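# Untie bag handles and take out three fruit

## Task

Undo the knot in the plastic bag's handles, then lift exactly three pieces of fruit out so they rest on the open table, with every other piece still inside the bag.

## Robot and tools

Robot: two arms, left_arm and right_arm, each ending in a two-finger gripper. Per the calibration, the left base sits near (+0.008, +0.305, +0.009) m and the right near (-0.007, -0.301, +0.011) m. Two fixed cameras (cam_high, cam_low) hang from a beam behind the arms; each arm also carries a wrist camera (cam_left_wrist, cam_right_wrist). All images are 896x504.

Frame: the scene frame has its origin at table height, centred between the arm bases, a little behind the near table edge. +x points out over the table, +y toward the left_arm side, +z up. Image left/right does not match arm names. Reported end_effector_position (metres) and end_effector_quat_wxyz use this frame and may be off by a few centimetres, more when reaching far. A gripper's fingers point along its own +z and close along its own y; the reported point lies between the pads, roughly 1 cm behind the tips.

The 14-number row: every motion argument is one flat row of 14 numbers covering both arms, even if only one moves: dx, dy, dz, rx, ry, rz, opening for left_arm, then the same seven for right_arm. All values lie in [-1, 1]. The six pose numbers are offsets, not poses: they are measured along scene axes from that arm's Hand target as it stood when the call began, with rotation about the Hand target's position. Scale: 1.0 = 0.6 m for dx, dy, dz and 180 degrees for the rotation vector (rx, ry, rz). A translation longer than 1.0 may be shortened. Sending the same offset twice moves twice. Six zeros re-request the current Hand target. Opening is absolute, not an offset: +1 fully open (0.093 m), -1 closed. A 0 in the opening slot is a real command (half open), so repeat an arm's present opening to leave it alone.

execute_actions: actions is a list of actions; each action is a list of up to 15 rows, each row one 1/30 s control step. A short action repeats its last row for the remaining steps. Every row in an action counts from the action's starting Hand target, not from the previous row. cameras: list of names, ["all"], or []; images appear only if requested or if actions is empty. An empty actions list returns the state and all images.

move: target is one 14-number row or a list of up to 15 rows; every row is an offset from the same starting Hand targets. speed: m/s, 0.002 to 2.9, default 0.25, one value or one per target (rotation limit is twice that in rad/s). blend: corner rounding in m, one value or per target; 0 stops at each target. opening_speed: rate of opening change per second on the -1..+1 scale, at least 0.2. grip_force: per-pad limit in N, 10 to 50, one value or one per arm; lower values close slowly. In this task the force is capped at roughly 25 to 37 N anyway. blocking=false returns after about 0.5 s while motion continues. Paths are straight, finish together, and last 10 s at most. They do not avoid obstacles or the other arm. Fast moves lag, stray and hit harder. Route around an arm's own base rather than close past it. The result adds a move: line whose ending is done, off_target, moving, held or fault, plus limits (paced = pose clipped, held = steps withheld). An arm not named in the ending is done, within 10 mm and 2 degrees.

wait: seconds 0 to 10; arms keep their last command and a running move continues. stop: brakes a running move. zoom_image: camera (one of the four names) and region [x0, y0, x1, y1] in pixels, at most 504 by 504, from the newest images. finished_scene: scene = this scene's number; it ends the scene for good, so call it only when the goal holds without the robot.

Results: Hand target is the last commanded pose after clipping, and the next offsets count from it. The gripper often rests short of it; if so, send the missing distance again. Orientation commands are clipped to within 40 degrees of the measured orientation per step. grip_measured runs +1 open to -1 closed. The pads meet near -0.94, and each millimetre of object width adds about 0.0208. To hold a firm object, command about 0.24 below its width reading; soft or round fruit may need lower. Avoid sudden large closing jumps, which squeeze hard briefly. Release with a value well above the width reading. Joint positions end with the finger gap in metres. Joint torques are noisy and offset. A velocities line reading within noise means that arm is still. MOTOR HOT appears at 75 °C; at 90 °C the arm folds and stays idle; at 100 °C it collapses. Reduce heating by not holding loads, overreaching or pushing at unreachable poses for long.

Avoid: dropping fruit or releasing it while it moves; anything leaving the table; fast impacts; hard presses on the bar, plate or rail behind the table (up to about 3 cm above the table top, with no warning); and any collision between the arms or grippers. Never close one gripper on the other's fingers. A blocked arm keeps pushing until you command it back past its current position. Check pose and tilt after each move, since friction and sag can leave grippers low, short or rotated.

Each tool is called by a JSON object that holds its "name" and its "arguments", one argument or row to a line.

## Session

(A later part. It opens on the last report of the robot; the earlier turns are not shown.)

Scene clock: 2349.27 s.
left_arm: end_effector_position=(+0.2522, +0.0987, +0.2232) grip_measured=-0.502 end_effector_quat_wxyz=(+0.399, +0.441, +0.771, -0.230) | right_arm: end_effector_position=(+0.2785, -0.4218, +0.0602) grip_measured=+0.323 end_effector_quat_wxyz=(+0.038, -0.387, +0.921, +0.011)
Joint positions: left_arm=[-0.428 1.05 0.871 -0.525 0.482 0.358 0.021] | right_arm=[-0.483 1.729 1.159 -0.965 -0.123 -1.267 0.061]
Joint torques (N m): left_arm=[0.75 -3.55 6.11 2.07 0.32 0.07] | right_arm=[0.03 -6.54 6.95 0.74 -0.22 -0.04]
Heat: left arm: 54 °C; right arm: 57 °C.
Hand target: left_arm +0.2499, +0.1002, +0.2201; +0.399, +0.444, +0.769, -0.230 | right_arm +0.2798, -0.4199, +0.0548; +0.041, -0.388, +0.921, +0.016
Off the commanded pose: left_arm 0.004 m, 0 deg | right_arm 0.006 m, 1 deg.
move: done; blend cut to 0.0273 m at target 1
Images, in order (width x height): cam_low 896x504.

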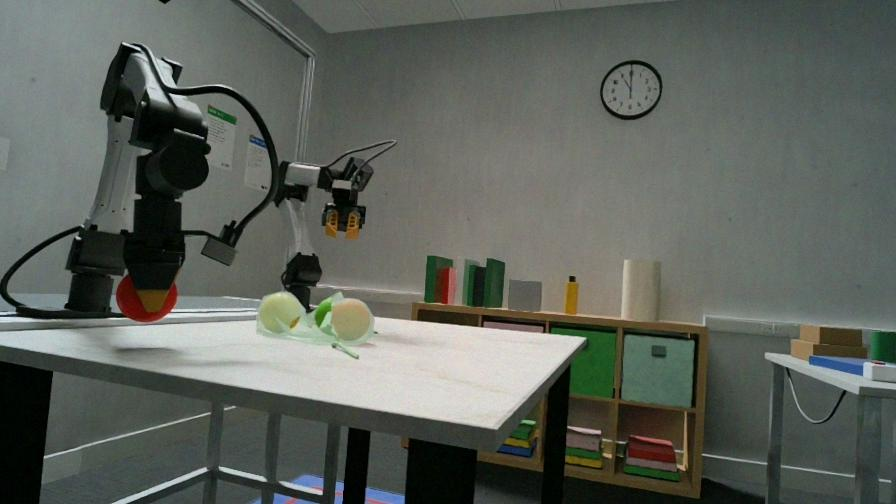

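{"name": "move", "arguments": {
  "target": [0,0,0,0,0,0,-0.5, 0,0,-0.043,0,0,0,0.25],
  "speed": 0.05
}}

Scene clock: 2355.97 s.
left_arm: end_effector_position=(+0.2522, +0.0987, +0.2232) grip_measured=-0.502 end_effector_quat_wxyz=(+0.399, +0.441, +0.771, -0.230) | right_arm: end_effector_position=(+0.2798, -0.4223, +0.0356) grip_measured=+0.323 end_effector_quat_wxyz=(+0.040, -0.389, +0.920, +0.010)
Joint positions: left_arm=[-0.428 1.05 0.871 -0.525 0.482 0.358 0.021] | right_arm=[-0.479 1.766 1.097 -0.862 -0.124 -1.267 0.061]
Joint torques (N m): left_arm=[0.76 -3.52 6.12 2.08 0.32 0.07] | right_arm=[0.12 -6.32 6.34 0.76 -0.23 0.04]
Heat: left arm: 54 °C; right arm: 56 °C.
Hand target: left_arm +0.2499, +0.1002, +0.2201; +0.399, +0.444, +0.769, -0.230 | right_arm +0.2798, -0.4199, +0.0289; +0.041, -0.388, +0.921, +0.016
Off the commanded pose: left_arm 0.004 m, 0 deg | right_arm 0.007 m, 1 deg.
move: done

{"name": "move", "arguments": {
  "target": [0,0,0,0,0,0,-0.5, 0,0,-0.007,0,0,0,0.25],
  "speed": 0.05,
  "cameras": ["cam_low"]
}}

{"name": "zoom_image", "arguments": {
  "camera": "cam_low",
  "region": [70, 240, 270, 390]
}}

Scene clock: 2364.03 s.
left_arm: end_effector_position=(+0.2522, +0.0987, +0.2232) grip_measured=-0.502 end_effector_quat_wxyz=(+0.399, +0.441, +0.771, -0.230) | right_arm: end_effector_position=(+0.2799, -0.4225, +0.0317) grip_measured=+0.323 end_effector_quat_wxyz=(+0.040, -0.389, +0.920, +0.010)
Joint positions: left_arm=[-0.428 1.05 0.871 -0.525 0.482 0.358 0.021] | right_arm=[-0.479 1.773 1.088 -0.846 -0.124 -1.267 0.061]
Joint torques (N m): left_arm=[0.68 -3.54 6.08 2.07 0.32 0.08] | right_arm=[0.16 -6.41 6.3 0.75 -0.22 0.07]
Heat: left arm: 54 °C; right arm: 56 °C.
Hand target: left_arm +0.2499, +0.1002, +0.2201; +0.399, +0.444, +0.769, -0.230 | right_arm +0.2797, -0.4198, +0.0247; +0.041, -0.388, +0.921, +0.016
Off the commanded pose: left_arm 0.004 m, 0 deg | right_arm 0.007 m, 1 deg.
move: done
Images, in order (width x height): cam_low 896x504.

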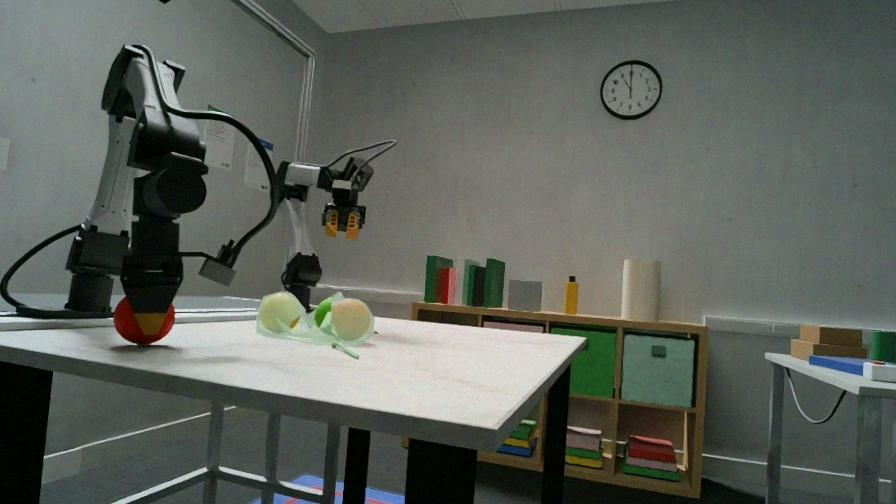

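Scaled by 2.520 from the camera's 896x504 image, which has a finer 1280x720 frame.

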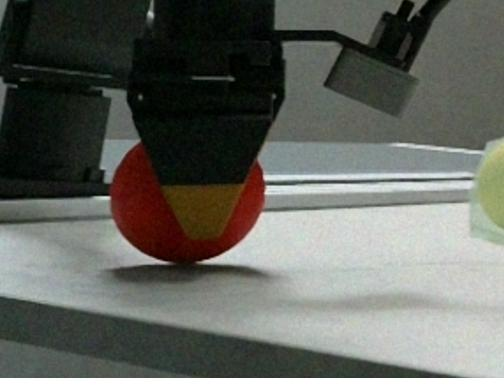

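{"name": "move", "arguments": {
  "target": [
    [0,0,0,0,0,0,-0.5, 0,0,-0.004,0,0,0,0.25],
    [0,0,0,0,0,0,-0.5, 0,0,-0.004,0,0,0,0.8]
  ],
  "speed": 0.05,
  "opening_speed": 0.3,
  "cameras": ["cam_low"]
}}

{"name": "zoom_image", "arguments": {
  "camera": "cam_low",
  "region": [70, 240, 270, 390]
}}

Scene clock: 2378.47 s.
left_arm: end_effector_position=(+0.2522, +0.0987, +0.2232) grip_measured=-0.502 end_effector_quat_wxyz=(+0.399, +0.441, +0.771, -0.230) | right_arm: end_effector_position=(+0.2821, -0.4237, +0.0318) grip_measured=+0.799 end_effector_quat_wxyz=(+0.043, -0.389, +0.920, +0.006)
Joint positions: left_arm=[-0.428 1.05 0.871 -0.525 0.482 0.358 0.021] | right_arm=[-0.479 1.773 1.088 -0.835 -0.124 -1.267 0.084]
Joint torques (N m): left_arm=[0.69 -3.56 6.16 2.07 0.32 0.08] | right_arm=[0.13 -6.01 5.65 0.75 -0.19 0.06]
Heat: left arm: 54 °C; right arm: 54 °C.
Hand target: left_arm +0.2499, +0.1002, +0.2201; +0.399, +0.444, +0.769, -0.230 | right_arm +0.2798, -0.4199, +0.0223; +0.041, -0.388, +0.921, +0.016
Off the commanded pose: left_arm 0.004 m, 0 deg | right_arm 0.010 m, 1 deg.
move: done
Images, in order (width x height): cam_low 896x504.

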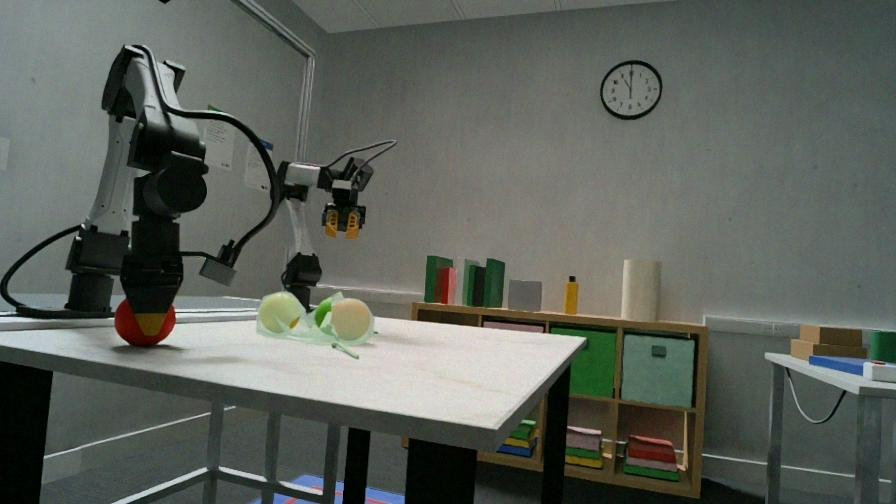

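Scaled by 2.520 from the camera's 896x504 image, which has a finer 1280x720 frame.

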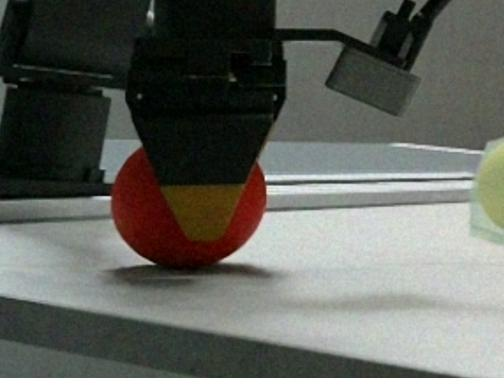

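{"name": "move", "arguments": {
  "target": [
    [0,0,0,0,0,0,-0.5, 0,0,0.02,0,0,0,0.95],
    [0,0,0,0,0,0,-0.5, 0,0,0.25,0,0,0,0.95]
  ],
  "speed": 0.1,
  "cameras": ["cam_low","cam_right_wrist"]
}}

Scene clock: 2386.50 s.
left_arm: end_effector_position=(+0.2522, +0.0987, +0.2232) grip_measured=-0.502 end_effector_quat_wxyz=(+0.399, +0.441, +0.771, -0.230) | right_arm: end_effector_position=(+0.2792, -0.4178, +0.1584) grip_measured=+0.949 end_effector_quat_wxyz=(+0.027, -0.389, +0.921, +0.026)
Joint positions: left_arm=[-0.428 1.05 0.871 -0.525 0.482 0.358 0.021] | right_arm=[-0.487 1.707 1.529 -1.395 -0.124 -1.279 0.091]
Joint torques (N m): left_arm=[0.76 -3.59 6.13 2.06 0.33 0.08] | right_arm=[-1.05 -9.55 10.99 0.24 -0.25 -0.09]
Heat: left arm: 54 °C; right arm: 54 °C.
Hand target: left_arm +0.2499, +0.1002, +0.2201; +0.399, +0.444, +0.769, -0.230 | right_arm +0.2798, -0.4199, +0.1724; +0.041, -0.388, +0.921, +0.016
Off the commanded pose: left_arm 0.004 m, 0 deg | right_arm 0.014 m, 2 deg.
move: off_target (right_arm)
camera_calibration:
cam_right_wrist: T_world_to_cam=[[0.723881, -0.68944, -0.0258674, -0.486284], [-0.641327, -0.686241, 0.343181, -0.122195], [-0.254354, -0.231833, -0.938913, 0.20882], [0, 0, 0, 1]] pos_world=[0.32676, -0.370707, 0.22542]
Images, in order (width x height): cam_low 896x504, cam_right_wrist 896x504.

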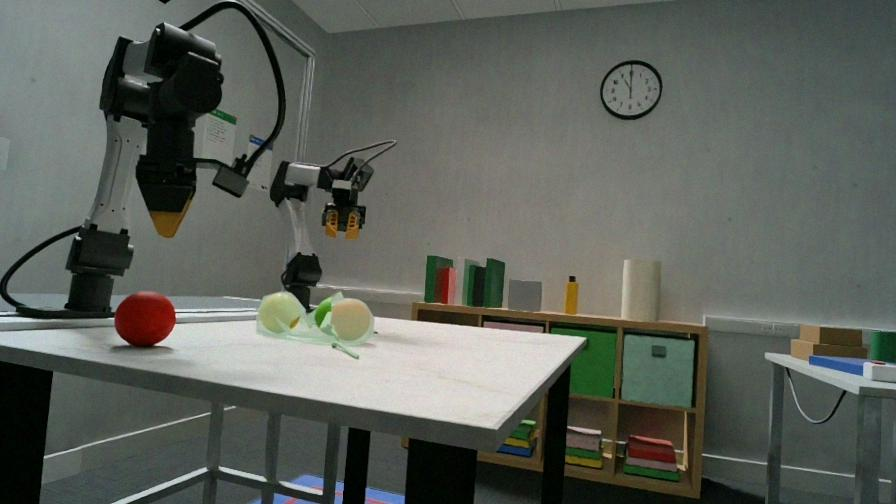

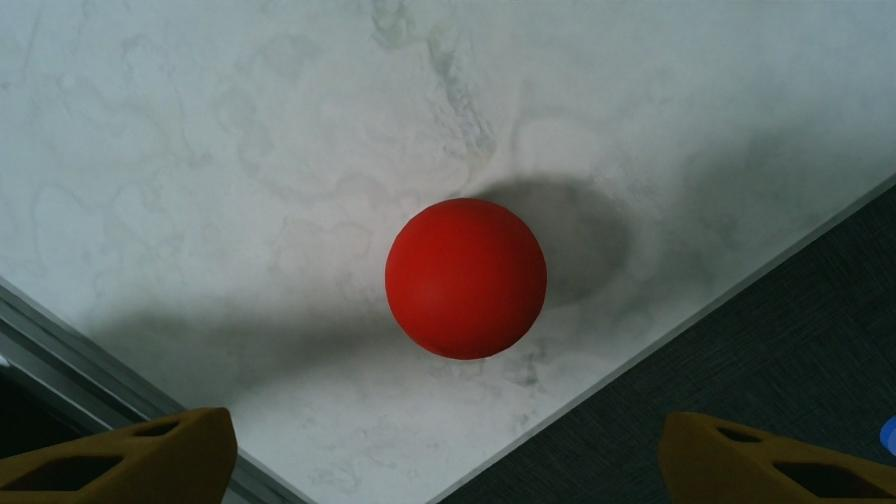

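{"name": "move", "arguments": {
  "target": [0,0,0,0,0,0,-0.5, 0.08,0.36,0.03,0,0,-0.08,-0.9],
  "speed": 0.25,
  "cameras": ["cam_right_wrist","cam_high"]
}}

{"name": "zoom_image", "arguments": {
  "camera": "cam_right_wrist",
  "region": [200, 0, 704, 504]
}}

Scene clock: 2401.47 s.
left_arm: end_effector_position=(+0.2522, +0.0987, +0.2232) grip_measured=-0.502 end_effector_quat_wxyz=(+0.399, +0.441, +0.771, -0.230) | right_arm: end_effector_position=(+0.3254, -0.2014, +0.1867) grip_measured=-0.899 end_effector_quat_wxyz=(+0.046, -0.275, +0.960, +0.018)
Joint positions: left_arm=[-0.428 1.05 0.871 -0.525 0.482 0.358 0.021] | right_arm=[0.228 1.736 1.714 -1.423 -0.075 -0.316 0.002]
Joint torques (N m): left_arm=[0.66 -3.55 6.12 2.07 0.33 0.07] | right_arm=[-0.34 -6.54 11.44 0.5 0.12 0.11]
Heat: left arm: 54 °C; right arm: 57 °C.
Hand target: left_arm +0.2499, +0.1002, +0.2201; +0.399, +0.444, +0.769, -0.230 | right_arm +0.3278, -0.2038, +0.1904; +0.043, -0.270, +0.962, +0.011
Off the commanded pose: left_arm 0.004 m, 0 deg | right_arm 0.005 m, 1 deg.
move: done
camera_calibration:
cam_right_wrist: T_world_to_cam=[[0.537968, -0.842925, -0.00825756, -0.343435], [-0.798083, -0.512454, 0.316946, 0.137075], [-0.271393, -0.163916, -0.948408, 0.318287], [0, 0, 0, 1]] pos_world=[0.380535, -0.167073, 0.255585]
Images, in order (width x height): cam_high 896x504, cam_right_wrist 896x504.

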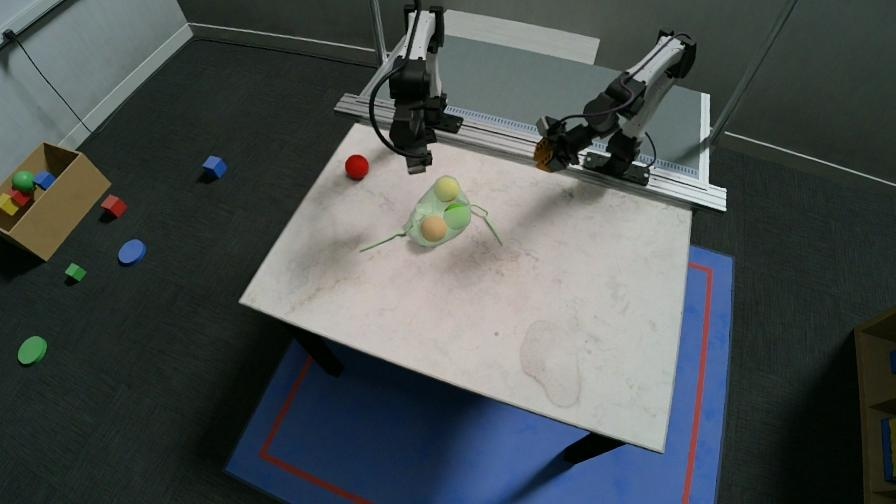

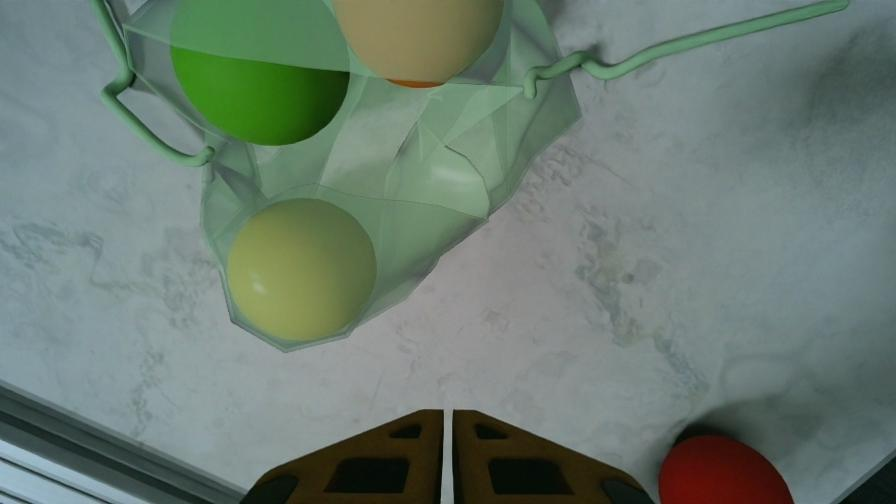

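Scaled by 1.000.

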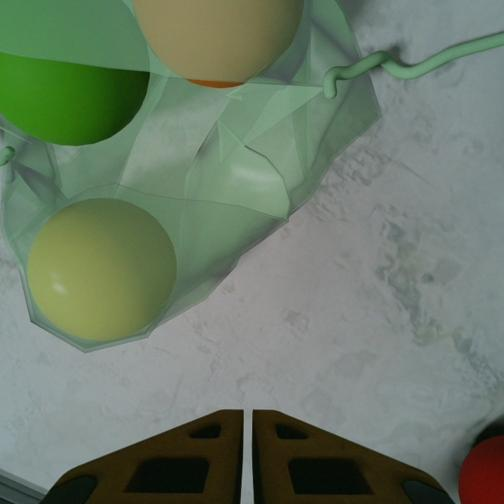

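{"name": "move", "arguments": {
  "target": [0,0,0,0,0,0,-0.5, 0.162,0,-0.14,0,0,-0.489,-0.2],
  "speed": 0.25,
  "cameras": ["cam_right_wrist"]
}}

{"name": "zoom_image", "arguments": {
  "camera": "cam_right_wrist",
  "region": [200, 0, 704, 504]
}}

Scene clock: 2436.07 s.
left_arm: end_effector_position=(+0.2522, +0.0987, +0.2232) grip_measured=-0.502 end_effector_quat_wxyz=(+0.399, +0.441, +0.771, -0.230) | right_arm: end_effector_position=(+0.4219, -0.1995, +0.1061) grip_measured=-0.201 end_effector_quat_wxyz=(+0.036, +0.468, +0.883, -0.013)
Joint positions: left_arm=[-0.428 1.05 0.871 -0.525 0.482 0.358 0.021] | right_arm=[0.228 2.165 2.004 -1.337 0.032 1.212 0.036]
Joint torques (N m): left_arm=[0.7 -3.56 6.12 2.06 0.34 0.09] | right_arm=[-0.4 -9.76 11.48 0.38 0.27 0.11]
Heat: left arm: 54 °C; right arm: 61 °C.
Hand target: left_arm +0.2499, +0.1002, +0.2201; +0.399, +0.444, +0.769, -0.230 | right_arm +0.4249, -0.2038, +0.1062; +0.038, +0.474, +0.879, -0.022
Off the commanded pose: left_arm 0.004 m, 0 deg | right_arm 0.005 m, 1 deg.
move: done
camera_calibration:
cam_right_wrist: T_world_to_cam=[[-0.822241, -0.569038, -0.0107624, 0.234269], [-0.538756, 0.772111, 0.337027, 0.385372], [-0.183471, 0.282916, -0.941434, 0.31959], [0, 0, 0, 1]] pos_world=[0.458882, -0.254659, 0.173513]
Images, in order (width x height): cam_right_wrist 896x504.

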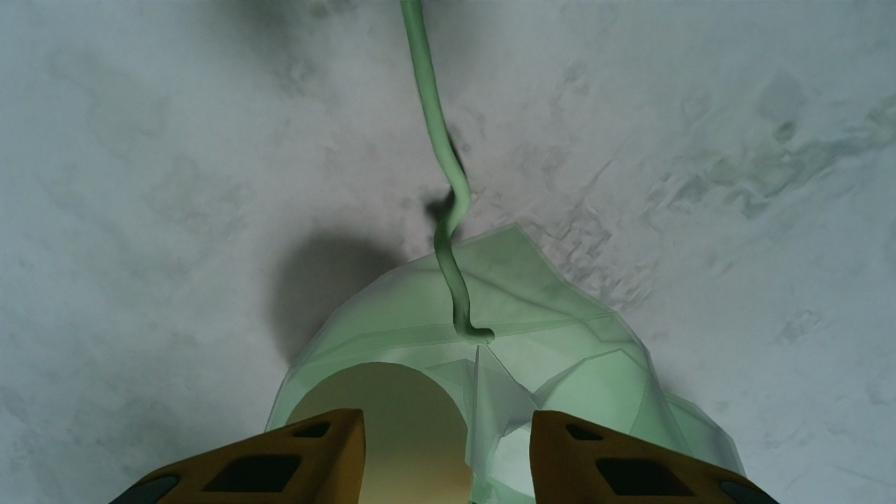

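Scaled by 1.000.

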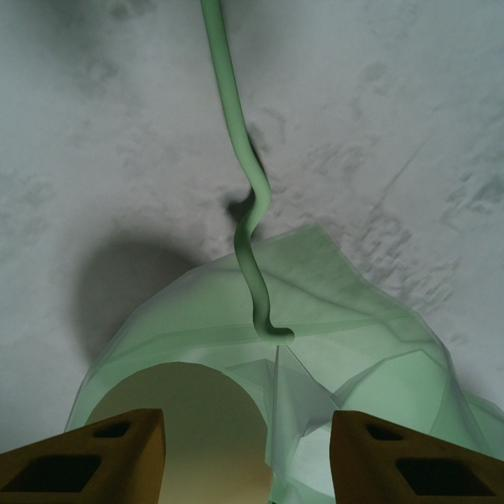

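{"name": "move", "arguments": {
  "target": [0,0,0,0,0,0,-0.5, 0.0067,-0.0142,-0.1,0,0,0,-0.3],
  "speed": 0.1,
  "cameras": ["cam_right_wrist"]
}}

Scene clock: 2447.00 s.
left_arm: end_effector_position=(+0.2522, +0.0987, +0.2232) grip_measured=-0.502 end_effector_quat_wxyz=(+0.399, +0.441, +0.771, -0.230) | right_arm: end_effector_position=(+0.4287, -0.2043, +0.0557) grip_measured=-0.299 end_effector_quat_wxyz=(+0.039, +0.472, +0.881, -0.011)
Joint positions: left_arm=[-0.428 1.05 0.871 -0.525 0.482 0.358 0.021] | right_arm=[0.218 2.194 1.851 -1.148 0.032 1.211 0.031]
Joint torques (N m): left_arm=[0.7 -3.55 6.11 2.07 0.33 0.08] | right_arm=[-0.98 -10.44 7.15 0.79 0.24 -0.05]
Heat: left arm: 54 °C; right arm: 61 °C.
Hand target: left_arm +0.2499, +0.1002, +0.2201; +0.399, +0.444, +0.769, -0.230 | right_arm +0.4289, -0.2124, +0.0464; +0.038, +0.474, +0.879, -0.022
Off the commanded pose: left_arm 0.004 m, 0 deg | right_arm 0.012 m, 1 deg.
move: off_target (right_arm)
camera_calibration:
cam_right_wrist: T_world_to_cam=[[-0.826991, -0.561964, -0.0167871, 0.240424], [-0.534391, 0.776436, 0.334025, 0.408951], [-0.174676, 0.285207, -0.942415, 0.271507], [0, 0, 0, 1]] pos_world=[0.464794, -0.259851, 0.123308]
Images, in order (width x height): cam_right_wrist 896x504.

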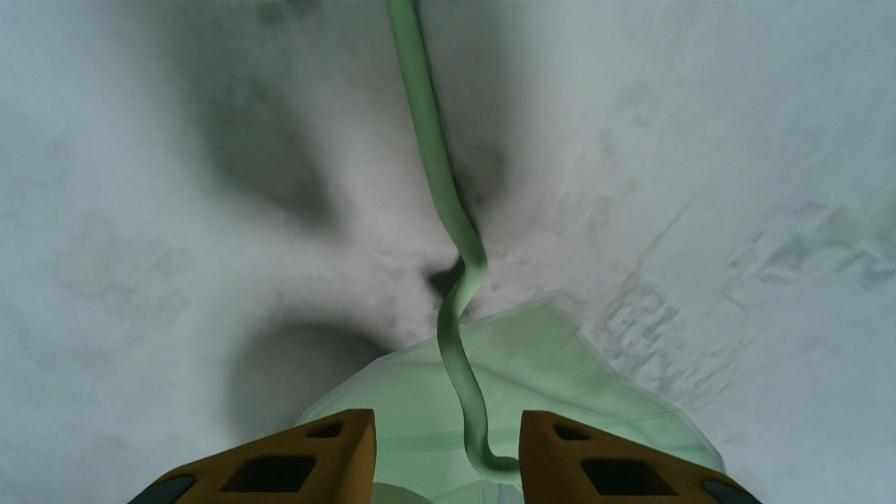

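{"name": "move", "arguments": {
  "target": [
    [0,0,0,0,0,0,-0.5, -0.004,-0.003,-0.045,0,0,0,-0.3],
    [0,0,0,0,0,0,-0.5, -0.004,-0.003,-0.045,0,0,0,-1]
  ],
  "speed": 0.06,
  "opening_speed": 0.5,
  "cameras": ["cam_right_wrist"]
}}

Scene clock: 2470.13 s.
left_arm: end_effector_position=(+0.2522, +0.0987, +0.2232) grip_measured=-0.502 end_effector_quat_wxyz=(+0.399, +0.441, +0.771, -0.230) | right_arm: end_effector_position=(+0.4277, -0.2055, +0.0299) grip_measured=-0.919 end_effector_quat_wxyz=(+0.041, +0.472, +0.881, -0.010)
Joint positions: left_arm=[-0.428 1.05 0.871 -0.525 0.482 0.358 0.021] | right_arm=[0.218 2.206 1.765 -1.046 0.032 1.211 0.001]
Joint torques (N m): left_arm=[0.66 -3.51 6.17 2.05 0.32 0.08] | right_arm=[-1.1 -10.17 6.84 0.74 0.23 -0.08]
Heat: left arm: 54 °C; right arm: 56 °C.
Hand target: left_arm +0.2499, +0.1002, +0.2201; +0.399, +0.444, +0.769, -0.230 | right_arm +0.4266, -0.2142, +0.0194; +0.038, +0.474, +0.879, -0.022
Off the commanded pose: left_arm 0.004 m, 0 deg | right_arm 0.014 m, 1 deg.
move: off_target (right_arm); target 2's new opening was sent with right_arm's hand 0.014 m and 1 deg from that target
camera_calibration:
cam_right_wrist: T_world_to_cam=[[-0.826607, -0.562398, -0.0207062, 0.238418], [-0.536178, 0.775824, 0.332583, 0.418637], [-0.17098, 0.286018, -0.942847, 0.245957], [0, 0, 0, 1]] pos_world=[0.463596, -0.261051, 0.0976053]
Images, in order (width x height): cam_right_wrist 896x504.

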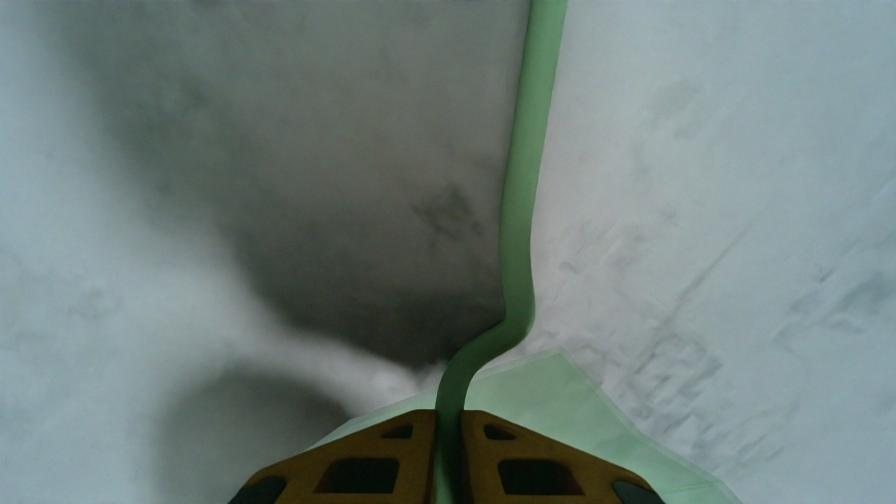

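{"name": "move", "arguments": {
  "target": [
    [0,0,0,0,0,0,-0.5, 0.02,0.03,0.2,0,0,0,-1],
    [0,0,0,0,0,0,-0.5, 0.11,0.12,0.17,0,0,0,-1],
    [0,0,0,0,0,0,-0.5, 0.13,0.15,0.0,0,0,0,-1]
  ],
  "speed": 0.12,
  "blend": [0.03,0.02,0],
  "cameras": ["cam_high","cam_low"]
}}

{"name": "zoom_image", "arguments": {
  "camera": "cam_high",
  "region": [370, 150, 530, 270]
}}

Scene clock: 2487.50 s.
left_arm: end_effector_position=(+0.2522, +0.0987, +0.2232) grip_measured=-0.502 end_effector_quat_wxyz=(+0.399, +0.441, +0.771, -0.230) | right_arm: end_effector_position=(+0.4962, -0.1244, +0.0219) grip_measured=-0.919 end_effector_quat_wxyz=(+0.043, +0.469, +0.882, -0.006)
Joint positions: left_arm=[-0.428 1.05 0.871 -0.525 0.482 0.358 0.021] | right_arm=[0.341 2.795 2.834 -1.521 0.04 1.328 0.001]
Joint torques (N m): left_arm=[0.75 -3.55 6.16 2.07 0.33 0.08] | right_arm=[-0.2 -12.67 11.18 0.8 0.25 0.07]
Heat: left arm: 54 °C; right arm: 56 °C.
Hand target: left_arm +0.2499, +0.1002, +0.2201; +0.399, +0.444, +0.769, -0.230 | right_arm +0.5045, -0.1242, +0.0192; +0.038, +0.474, +0.879, -0.022
Off the commanded pose: left_arm 0.004 m, 0 deg | right_arm 0.009 m, 2 deg.
elbow stopped short (right arm): the move would have taken joint 3 (elbow) straighter than the controller allows.
move: done
Images, in order (width x height): cam_high 896x504, cam_low 896x504.

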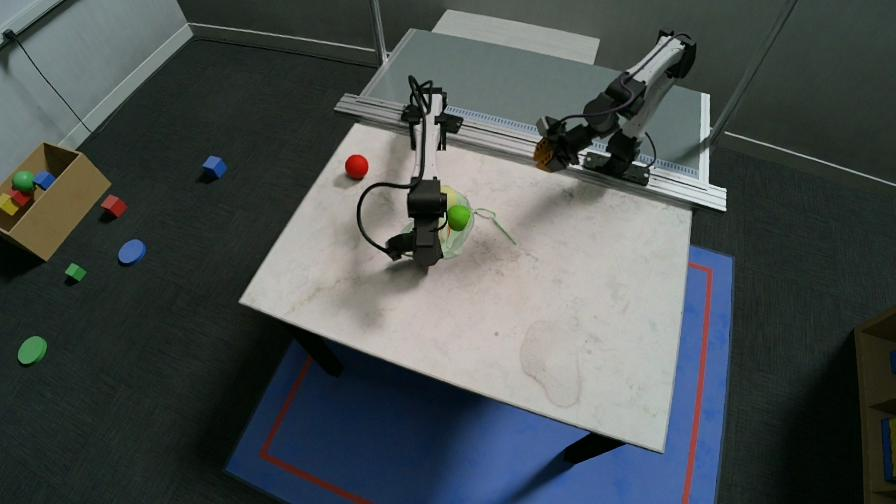

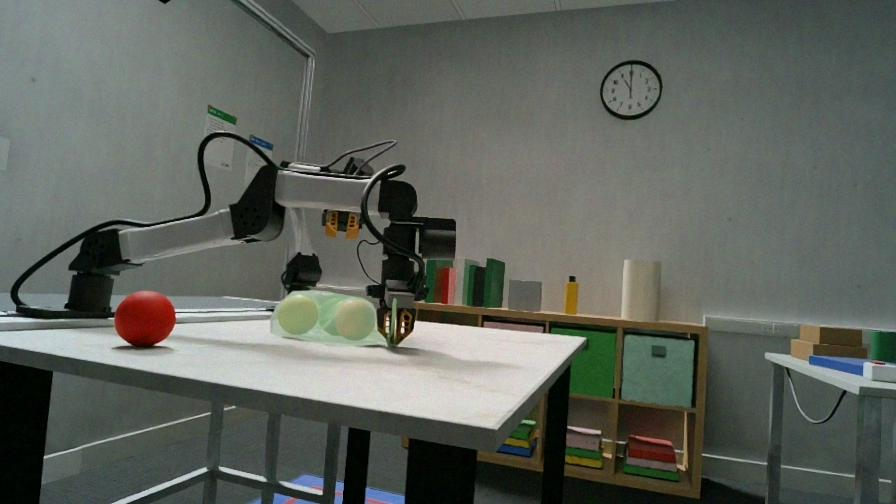

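Scaled by 3.150 from the camera's 896x504 image, which has a finer 1280x720 frame.

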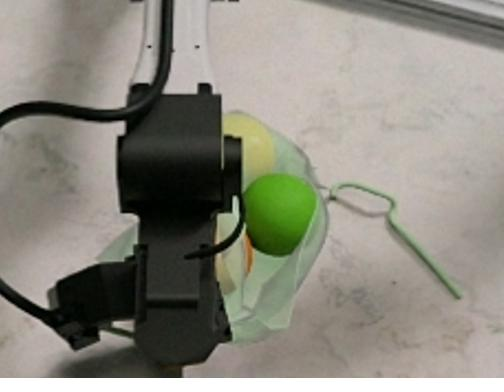

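{"name": "move", "arguments": {
  "target": [
    [0,0,0,0,0,0,-0.5, -0.01,0,-0.015,0,0,0,-1],
    [0,0,0,0,0,0,-0.5, -0.01,0,-0.015,0,0,0,-0.3],
    [0,0,0,0,0,0,-0.5, -0.02,0,0.15,0,0,0,-0.3],
    [0,0,0,0,0,0,-0.5, -0.15,-0.05,0.25,0,0,0,-0.3]
  ],
  "speed": 0.12,
  "opening_speed": 0.7,
  "blend": [0,0,0.02,0],
  "cameras": ["cam_high","cam_right_wrist"]
}}

{"name": "zoom_image", "arguments": {
  "camera": "cam_high",
  "region": [370, 150, 530, 270]
}}

Scene clock: 2502.27 s.
left_arm: end_effector_position=(+0.2522, +0.0987, +0.2232) grip_measured=-0.502 end_effector_quat_wxyz=(+0.399, +0.441, +0.771, -0.230) | right_arm: end_effector_position=(+0.4205, -0.1466, +0.1557) grip_measured=-0.301 end_effector_quat_wxyz=(+0.049, +0.471, +0.881, +0.000)
Joint positions: left_arm=[-0.428 1.05 0.871 -0.525 0.482 0.358 0.021] | right_arm=[0.344 2.247 2.345 -1.565 0.043 1.335 0.031]
Joint torques (N m): left_arm=[0.68 -3.52 6.15 2.08 0.32 0.08] | right_arm=[-0.8 -15.65 6.46 0.48 0.23 -0.03]
Heat: left arm: 54 °C; right arm: 57 °C.
Hand target: left_arm +0.2499, +0.1002, +0.2201; +0.399, +0.444, +0.769, -0.230 | right_arm +0.4145, -0.1543, +0.1694; +0.038, +0.474, +0.879, -0.022
Off the commanded pose: left_arm 0.004 m, 0 deg | right_arm 0.017 m, 3 deg.
elbow stopped short (right arm): the move would have taken joint 3 (elbow) straighter than the controller allows.
joint sent to its limit (right arm) — joint 4 (wrist pitch), lower limit. The joint targets are off in orientation, not in position.
move: off_target (right_arm)
camera_calibration:
cam_right_wrist: T_world_to_cam=[[-0.824713, -0.563742, -0.0452058, 0.271016], [-0.545663, 0.772153, 0.325624, 0.331698], [-0.148662, 0.293213, -0.944418, 0.338355], [0, 0, 0, 1]] pos_world=[0.454806, -0.202548, 0.223792]
Images, in order (width x height): cam_high 896x504, cam_right_wrist 896x504.

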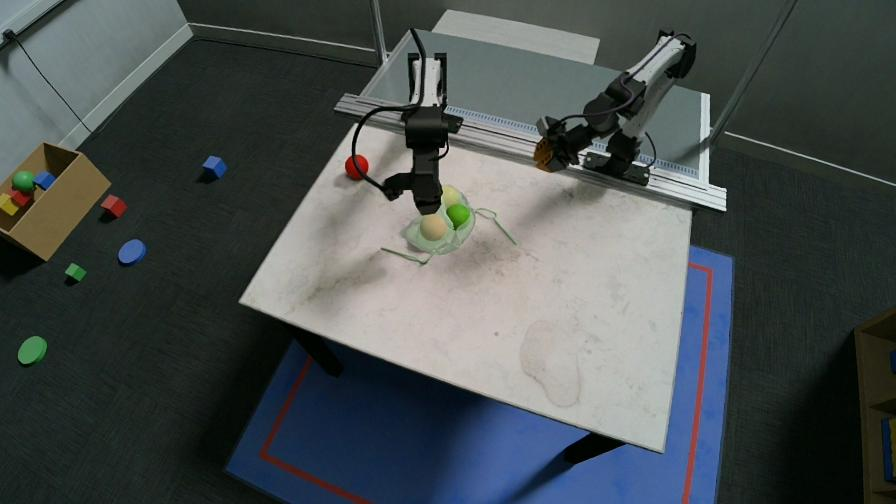

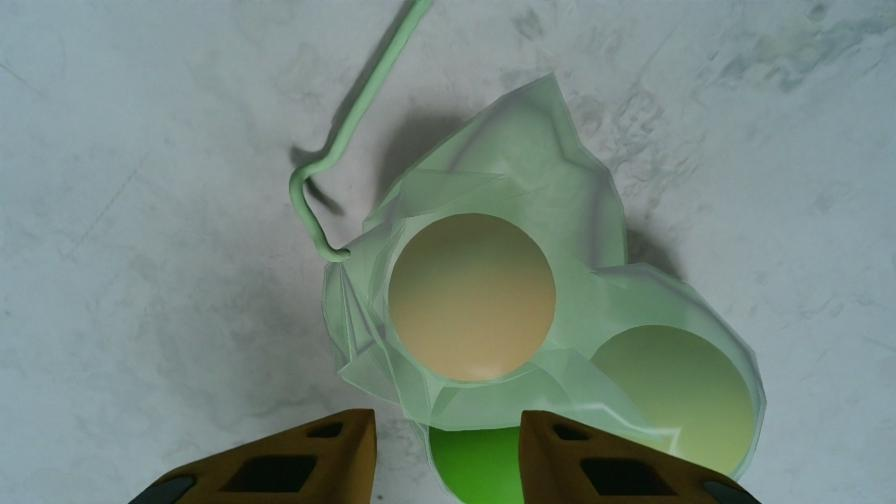

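Scaled by 3.150 from the camera's 896x504 image, which has a finer 1280x720 frame.

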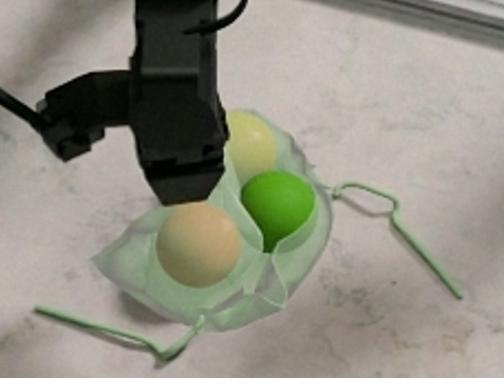

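{"name": "move", "arguments": {
  "target": [0,0,0,0,0,0,-0.5, -0.05,-0.25,0.1,0,0.15,0,-0.9],
  "speed": 0.25,
  "cameras": ["cam_left_wrist"]
}}

{"name": "zoom_image", "arguments": {
  "camera": "cam_left_wrist",
  "region": [250, 0, 754, 504]
}}

Scene clock: 2513.50 s.
left_arm: end_effector_position=(+0.2522, +0.0987, +0.2232) grip_measured=-0.502 end_effector_quat_wxyz=(+0.399, +0.441, +0.771, -0.230) | right_arm: end_effector_position=(+0.3948, -0.3008, +0.2208) grip_measured=-0.899 end_effector_quat_wxyz=(+0.084, +0.460, +0.884, +0.005)
Joint positions: left_arm=[-0.428 1.05 0.871 -0.525 0.482 0.358 0.021] | right_arm=[-0.021 1.967 2.14 -1.565 0.023 0.949 0.002]
Joint torques (N m): left_arm=[0.75 -3.58 6.13 2.08 0.33 0.07] | right_arm=[-0.32 -12.89 6.08 0.69 0.24 -0.09]
Heat: left arm: 54 °C; right arm: 55 °C.
Hand target: left_arm +0.2499, +0.1002, +0.2201; +0.399, +0.444, +0.769, -0.230 | right_arm +0.3846, -0.3042, +0.2293; -0.168, +0.456, +0.864, -0.132
Off the commanded pose: left_arm 0.004 m, 0 deg | right_arm 0.014 m, 33 deg.
joint sent to its limit (right arm) — joint 4 (wrist pitch), lower limit. The joint targets are off in orientation, not in position.
move: off_target (right_arm)
camera_calibration:
cam_left_wrist: T_world_to_cam=[[-0.866179, -0.499734, 0.000575117, 0.266838], [-0.431761, 0.747783, -0.504383, 0.187358], [0.251627, -0.437135, -0.86348, 0.261389], [0, 0, 0, 1]] pos_world=[0.246251, 0.107507, 0.320051]
Images, in order (width x height): cam_left_wrist 896x504.

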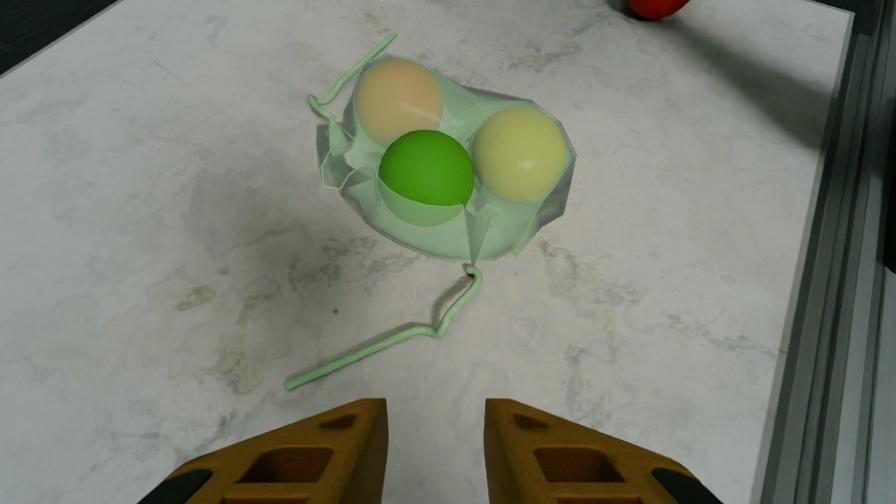

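Scaled by 1.000.

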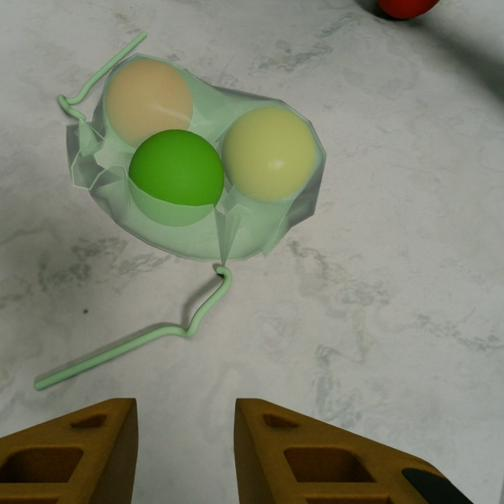

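{"name": "move", "arguments": {
  "target": [0.183,-0.3,-0.083,0.2165,0.125,0,0.9, 0,0,0,0,0,0,-0.9],
  "speed": 0.25,
  "cameras": ["cam_left_wrist"]
}}

{"name": "zoom_image", "arguments": {
  "camera": "cam_left_wrist",
  "region": [200, 0, 704, 504]
}}

Scene clock: 2535.90 s.
left_arm: end_effector_position=(+0.3590, -0.0819, +0.1762) grip_measured=+0.898 end_effector_quat_wxyz=(+0.139, +0.498, +0.853, -0.069) | right_arm: end_effector_position=(+0.3948, -0.3013, +0.2209) grip_measured=-0.899 end_effector_quat_wxyz=(+0.084, +0.459, +0.884, +0.004)
Joint positions: left_arm=[-0.789 2.488 2.762 -1.537 0.066 0.235 0.088] | right_arm=[-0.021 1.967 2.14 -1.565 0.026 0.947 0.002]
Joint torques (N m): left_arm=[0.2 -9.7 7.53 0.94 -0.06 -0.12] | right_arm=[-0.25 -12.94 6.19 0.71 0.28 -0.11]
Heat: left arm: 53 °C; right arm: 54 °C.
Hand target: left_arm +0.3598, -0.0798, +0.1702; +0.074, +0.498, +0.863, -0.043 | right_arm +0.3845, -0.3042, +0.2293; -0.168, +0.456, +0.864, -0.132
Off the commanded pose: left_arm 0.006 m, 8 deg | right_arm 0.014 m, 33 deg.
joint sent to its limit (left arm) — joint 4 (wrist pitch), lower limit. The joint targets are off in orientation, not in position.
joint sent to its limit (right arm) — joint 4 (wrist pitch), lower limit. The joint targets are off in orientation, not in position.
move: off_target (left_arm, right_arm)
camera_calibration:
cam_left_wrist: T_world_to_cam=[[-0.872514, -0.488284, -0.0172515, 0.275456], [-0.486735, 0.86559, 0.117653, 0.264616], [-0.0425151, 0.111051, -0.992905, 0.288285], [0, 0, 0, 1]] pos_world=[0.381393, -0.126563, 0.259859]
Images, in order (width x height): cam_left_wrist 896x504.

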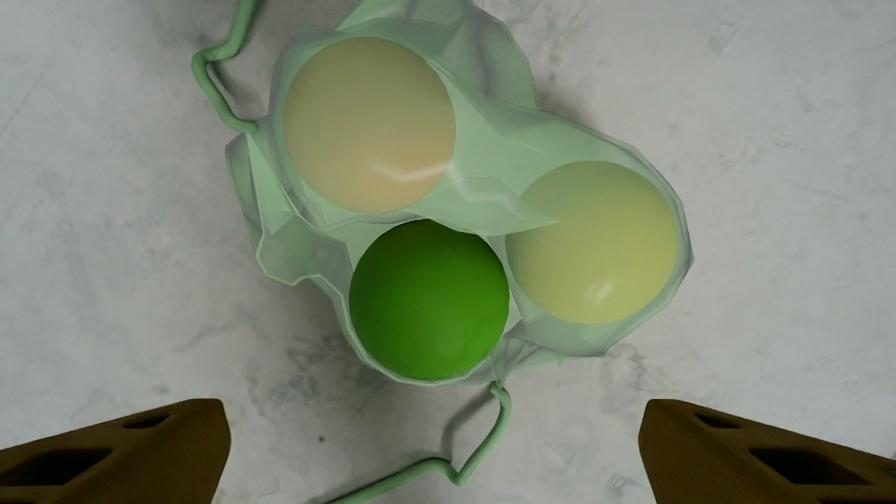

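Scaled by 1.000.

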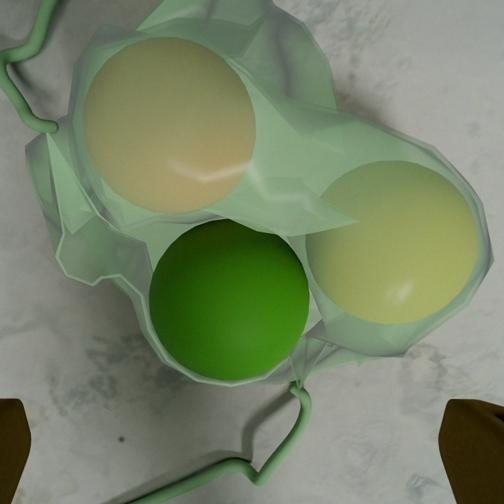

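{"name": "zoom_image", "arguments": {
  "camera": "cam_left_wrist",
  "region": [240, 190, 580, 410]
}}

Scaled by 1.482 from the camera's 896x504 image, which has a finer 1280x720 frame.

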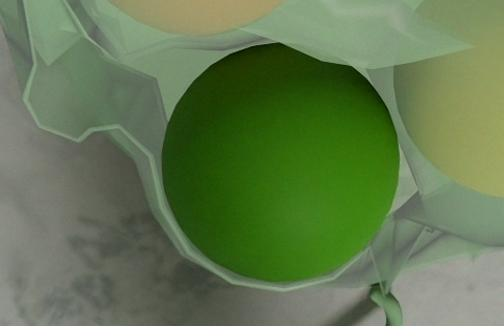

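{"name": "move", "arguments": {
  "target": [0.0162,0.0072,-0.1037,0,0,-0.0833,0.95, 0,0,0,0,0,0,-0.9],
  "speed": 0.12,
  "cameras": ["cam_left_wrist"]
}}

{"name": "zoom_image", "arguments": {
  "camera": "cam_left_wrist",
  "region": [200, 100, 704, 504]
}}

Scene clock: 2564.47 s.
left_arm: end_effector_position=(+0.3689, -0.0775, +0.1139) grip_measured=+0.948 end_effector_quat_wxyz=(+0.086, +0.604, +0.791, -0.051) | right_arm: end_effector_position=(+0.3948, -0.3013, +0.2209) grip_measured=-0.899 end_effector_quat_wxyz=(+0.084, +0.459, +0.884, +0.004)
Joint positions: left_arm=[-0.764 2.618 2.772 -1.54 0.09 0.511 0.091] | right_arm=[-0.021 1.967 2.14 -1.565 0.026 0.947 0.002]
Joint torques (N m): left_arm=[0.85 -10.19 7.71 0.71 0.18 0.08] | right_arm=[-0.23 -12.93 6.05 0.7 0.28 -0.11]
Heat: left arm: 47 °C; right arm: 53 °C.
Hand target: left_arm +0.3695, -0.0754, +0.1081; +0.068, +0.606, +0.791, -0.052 | right_arm +0.3845, -0.3042, +0.2293; -0.168, +0.456, +0.864, -0.132
Off the commanded pose: left_arm 0.006 m, 2 deg | right_arm 0.014 m, 33 deg.
joint sent to its limit (left arm) — joint 4 (wrist pitch), lower limit. The joint targets still meet the commanded pose.
joint sent to its limit (right arm) — joint 4 (wrist pitch), lower limit. The joint targets are off in orientation, not in position.
move: off_target (right_arm)
camera_calibration:
cam_left_wrist: T_world_to_cam=[[-0.965463, -0.259847, -0.0190131, 0.337379], [-0.257242, 0.939114, 0.227796, 0.181485], [-0.0413366, 0.224819, -0.973523, 0.232492], [0, 0, 0, 1]] pos_world=[0.382023, -0.135037, 0.19141]
Images, in order (width x height): cam_left_wrist 896x504.

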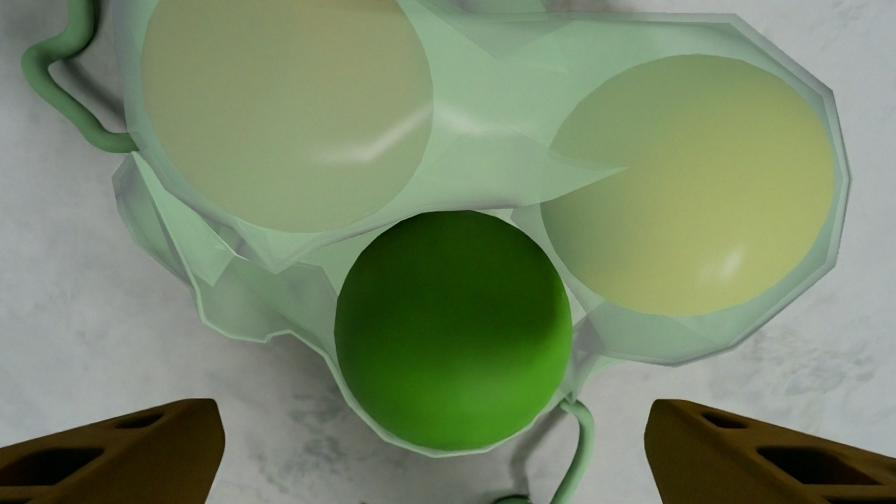

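Scaled by 1.000.

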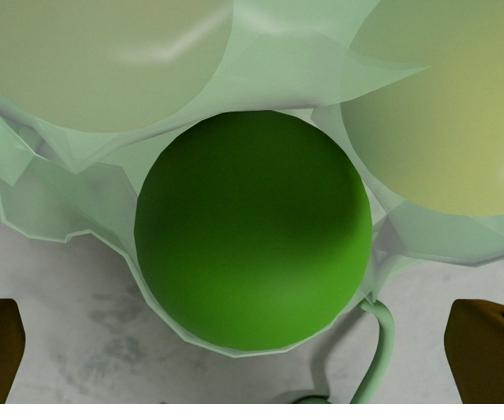

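{"name": "move", "arguments": {
  "target": [
    [0.077,-0.0133,0.0,0,0,0,-1, 0,0,0,0,0,0,-0.9],
    [0.077,-0.0133,-0.115,0,0,0,-1, 0,0,0,0,0,0,-0.9]
  ],
  "speed": 0.08,
  "cameras": ["cam_left_wrist","cam_low"]
}}

{"name": "zoom_image", "arguments": {
  "camera": "cam_low",
  "region": [240, 220, 440, 360]
}}

Scene clock: 2601.17 s.
left_arm: end_effector_position=(+0.4124, -0.0815, +0.0456) grip_measured=-0.979 end_effector_quat_wxyz=(+0.097, +0.601, +0.792, -0.053) | right_arm: end_effector_position=(+0.3948, -0.3013, +0.2209) grip_measured=-0.899 end_effector_quat_wxyz=(+0.084, +0.459, +0.884, +0.004)
Joint positions: left_arm=[-0.712 2.803 2.851 -1.416 0.1 0.554 0] | right_arm=[-0.021 1.967 2.14 -1.565 0.026 0.947 0.002]
Joint torques (N m): left_arm=[0.34 -10.92 7.65 0.94 0.18 0.08] | right_arm=[-0.32 -12.82 6.11 0.73 0.25 -0.1]
Heat: left arm: 49 °C; right arm: 53 °C.
Hand target: left_arm +0.4157, -0.0834, +0.0391; +0.068, +0.606, +0.791, -0.052 | right_arm +0.3845, -0.3042, +0.2293; -0.168, +0.456, +0.864, -0.132
Off the commanded pose: left_arm 0.008 m, 3 deg | right_arm 0.014 m, 33 deg.
elbow stopped short (left arm): the move would have taken joint 3 (elbow) straighter than the controller allows.
joint sent to its limit (right arm) — joint 4 (wrist pitch), lower limit. The joint targets are off in orientation, not in position.
move: off_target (left_arm, right_arm)
camera_calibration:
cam_left_wrist: T_world_to_cam=[[-0.963333, -0.266738, -0.0289907, 0.376087], [-0.266809, 0.940934, 0.208459, 0.216976], [-0.0283255, 0.20855, -0.977601, 0.162285], [0, 0, 0, 1]] pos_world=[0.424785, -0.137689, 0.124323]
Images, in order (width x height): cam_low 896x504, cam_left_wrist 896x504.

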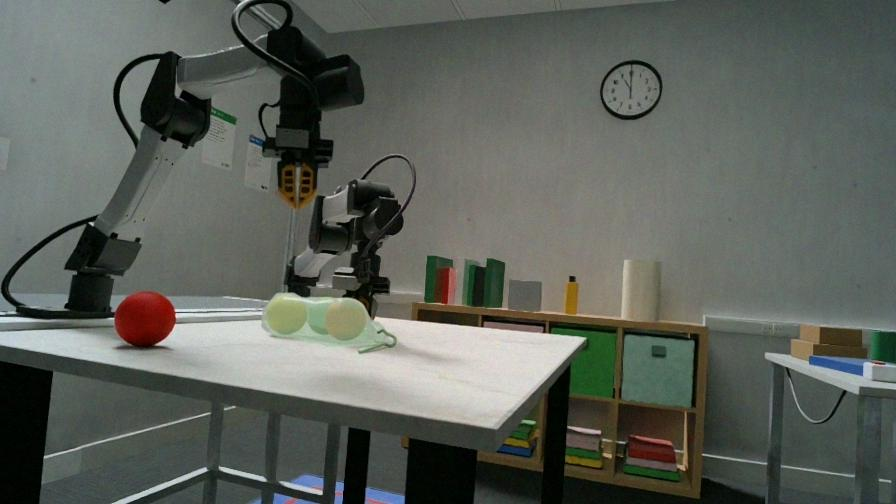

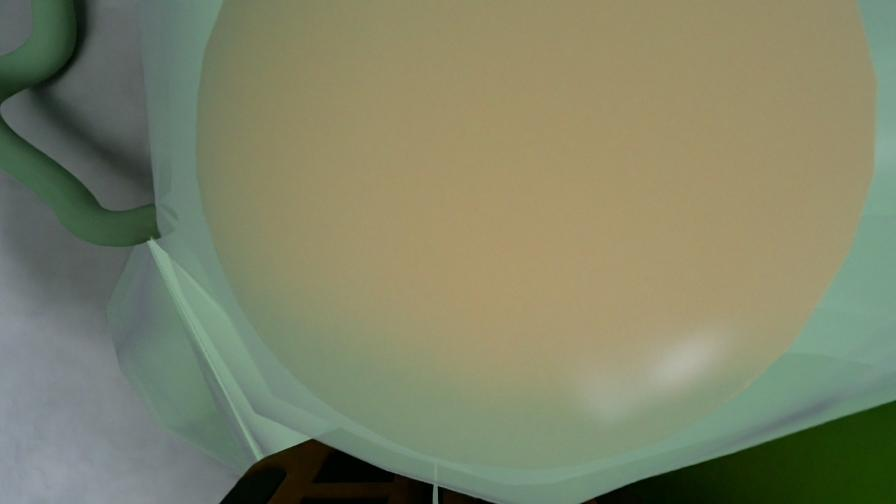

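Scaled by 2.520 from the camera's 896x504 image, which has a finer 1280x720 frame.

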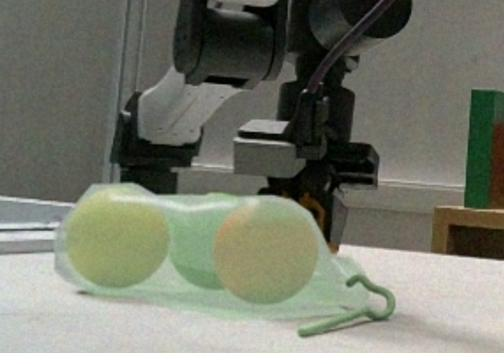

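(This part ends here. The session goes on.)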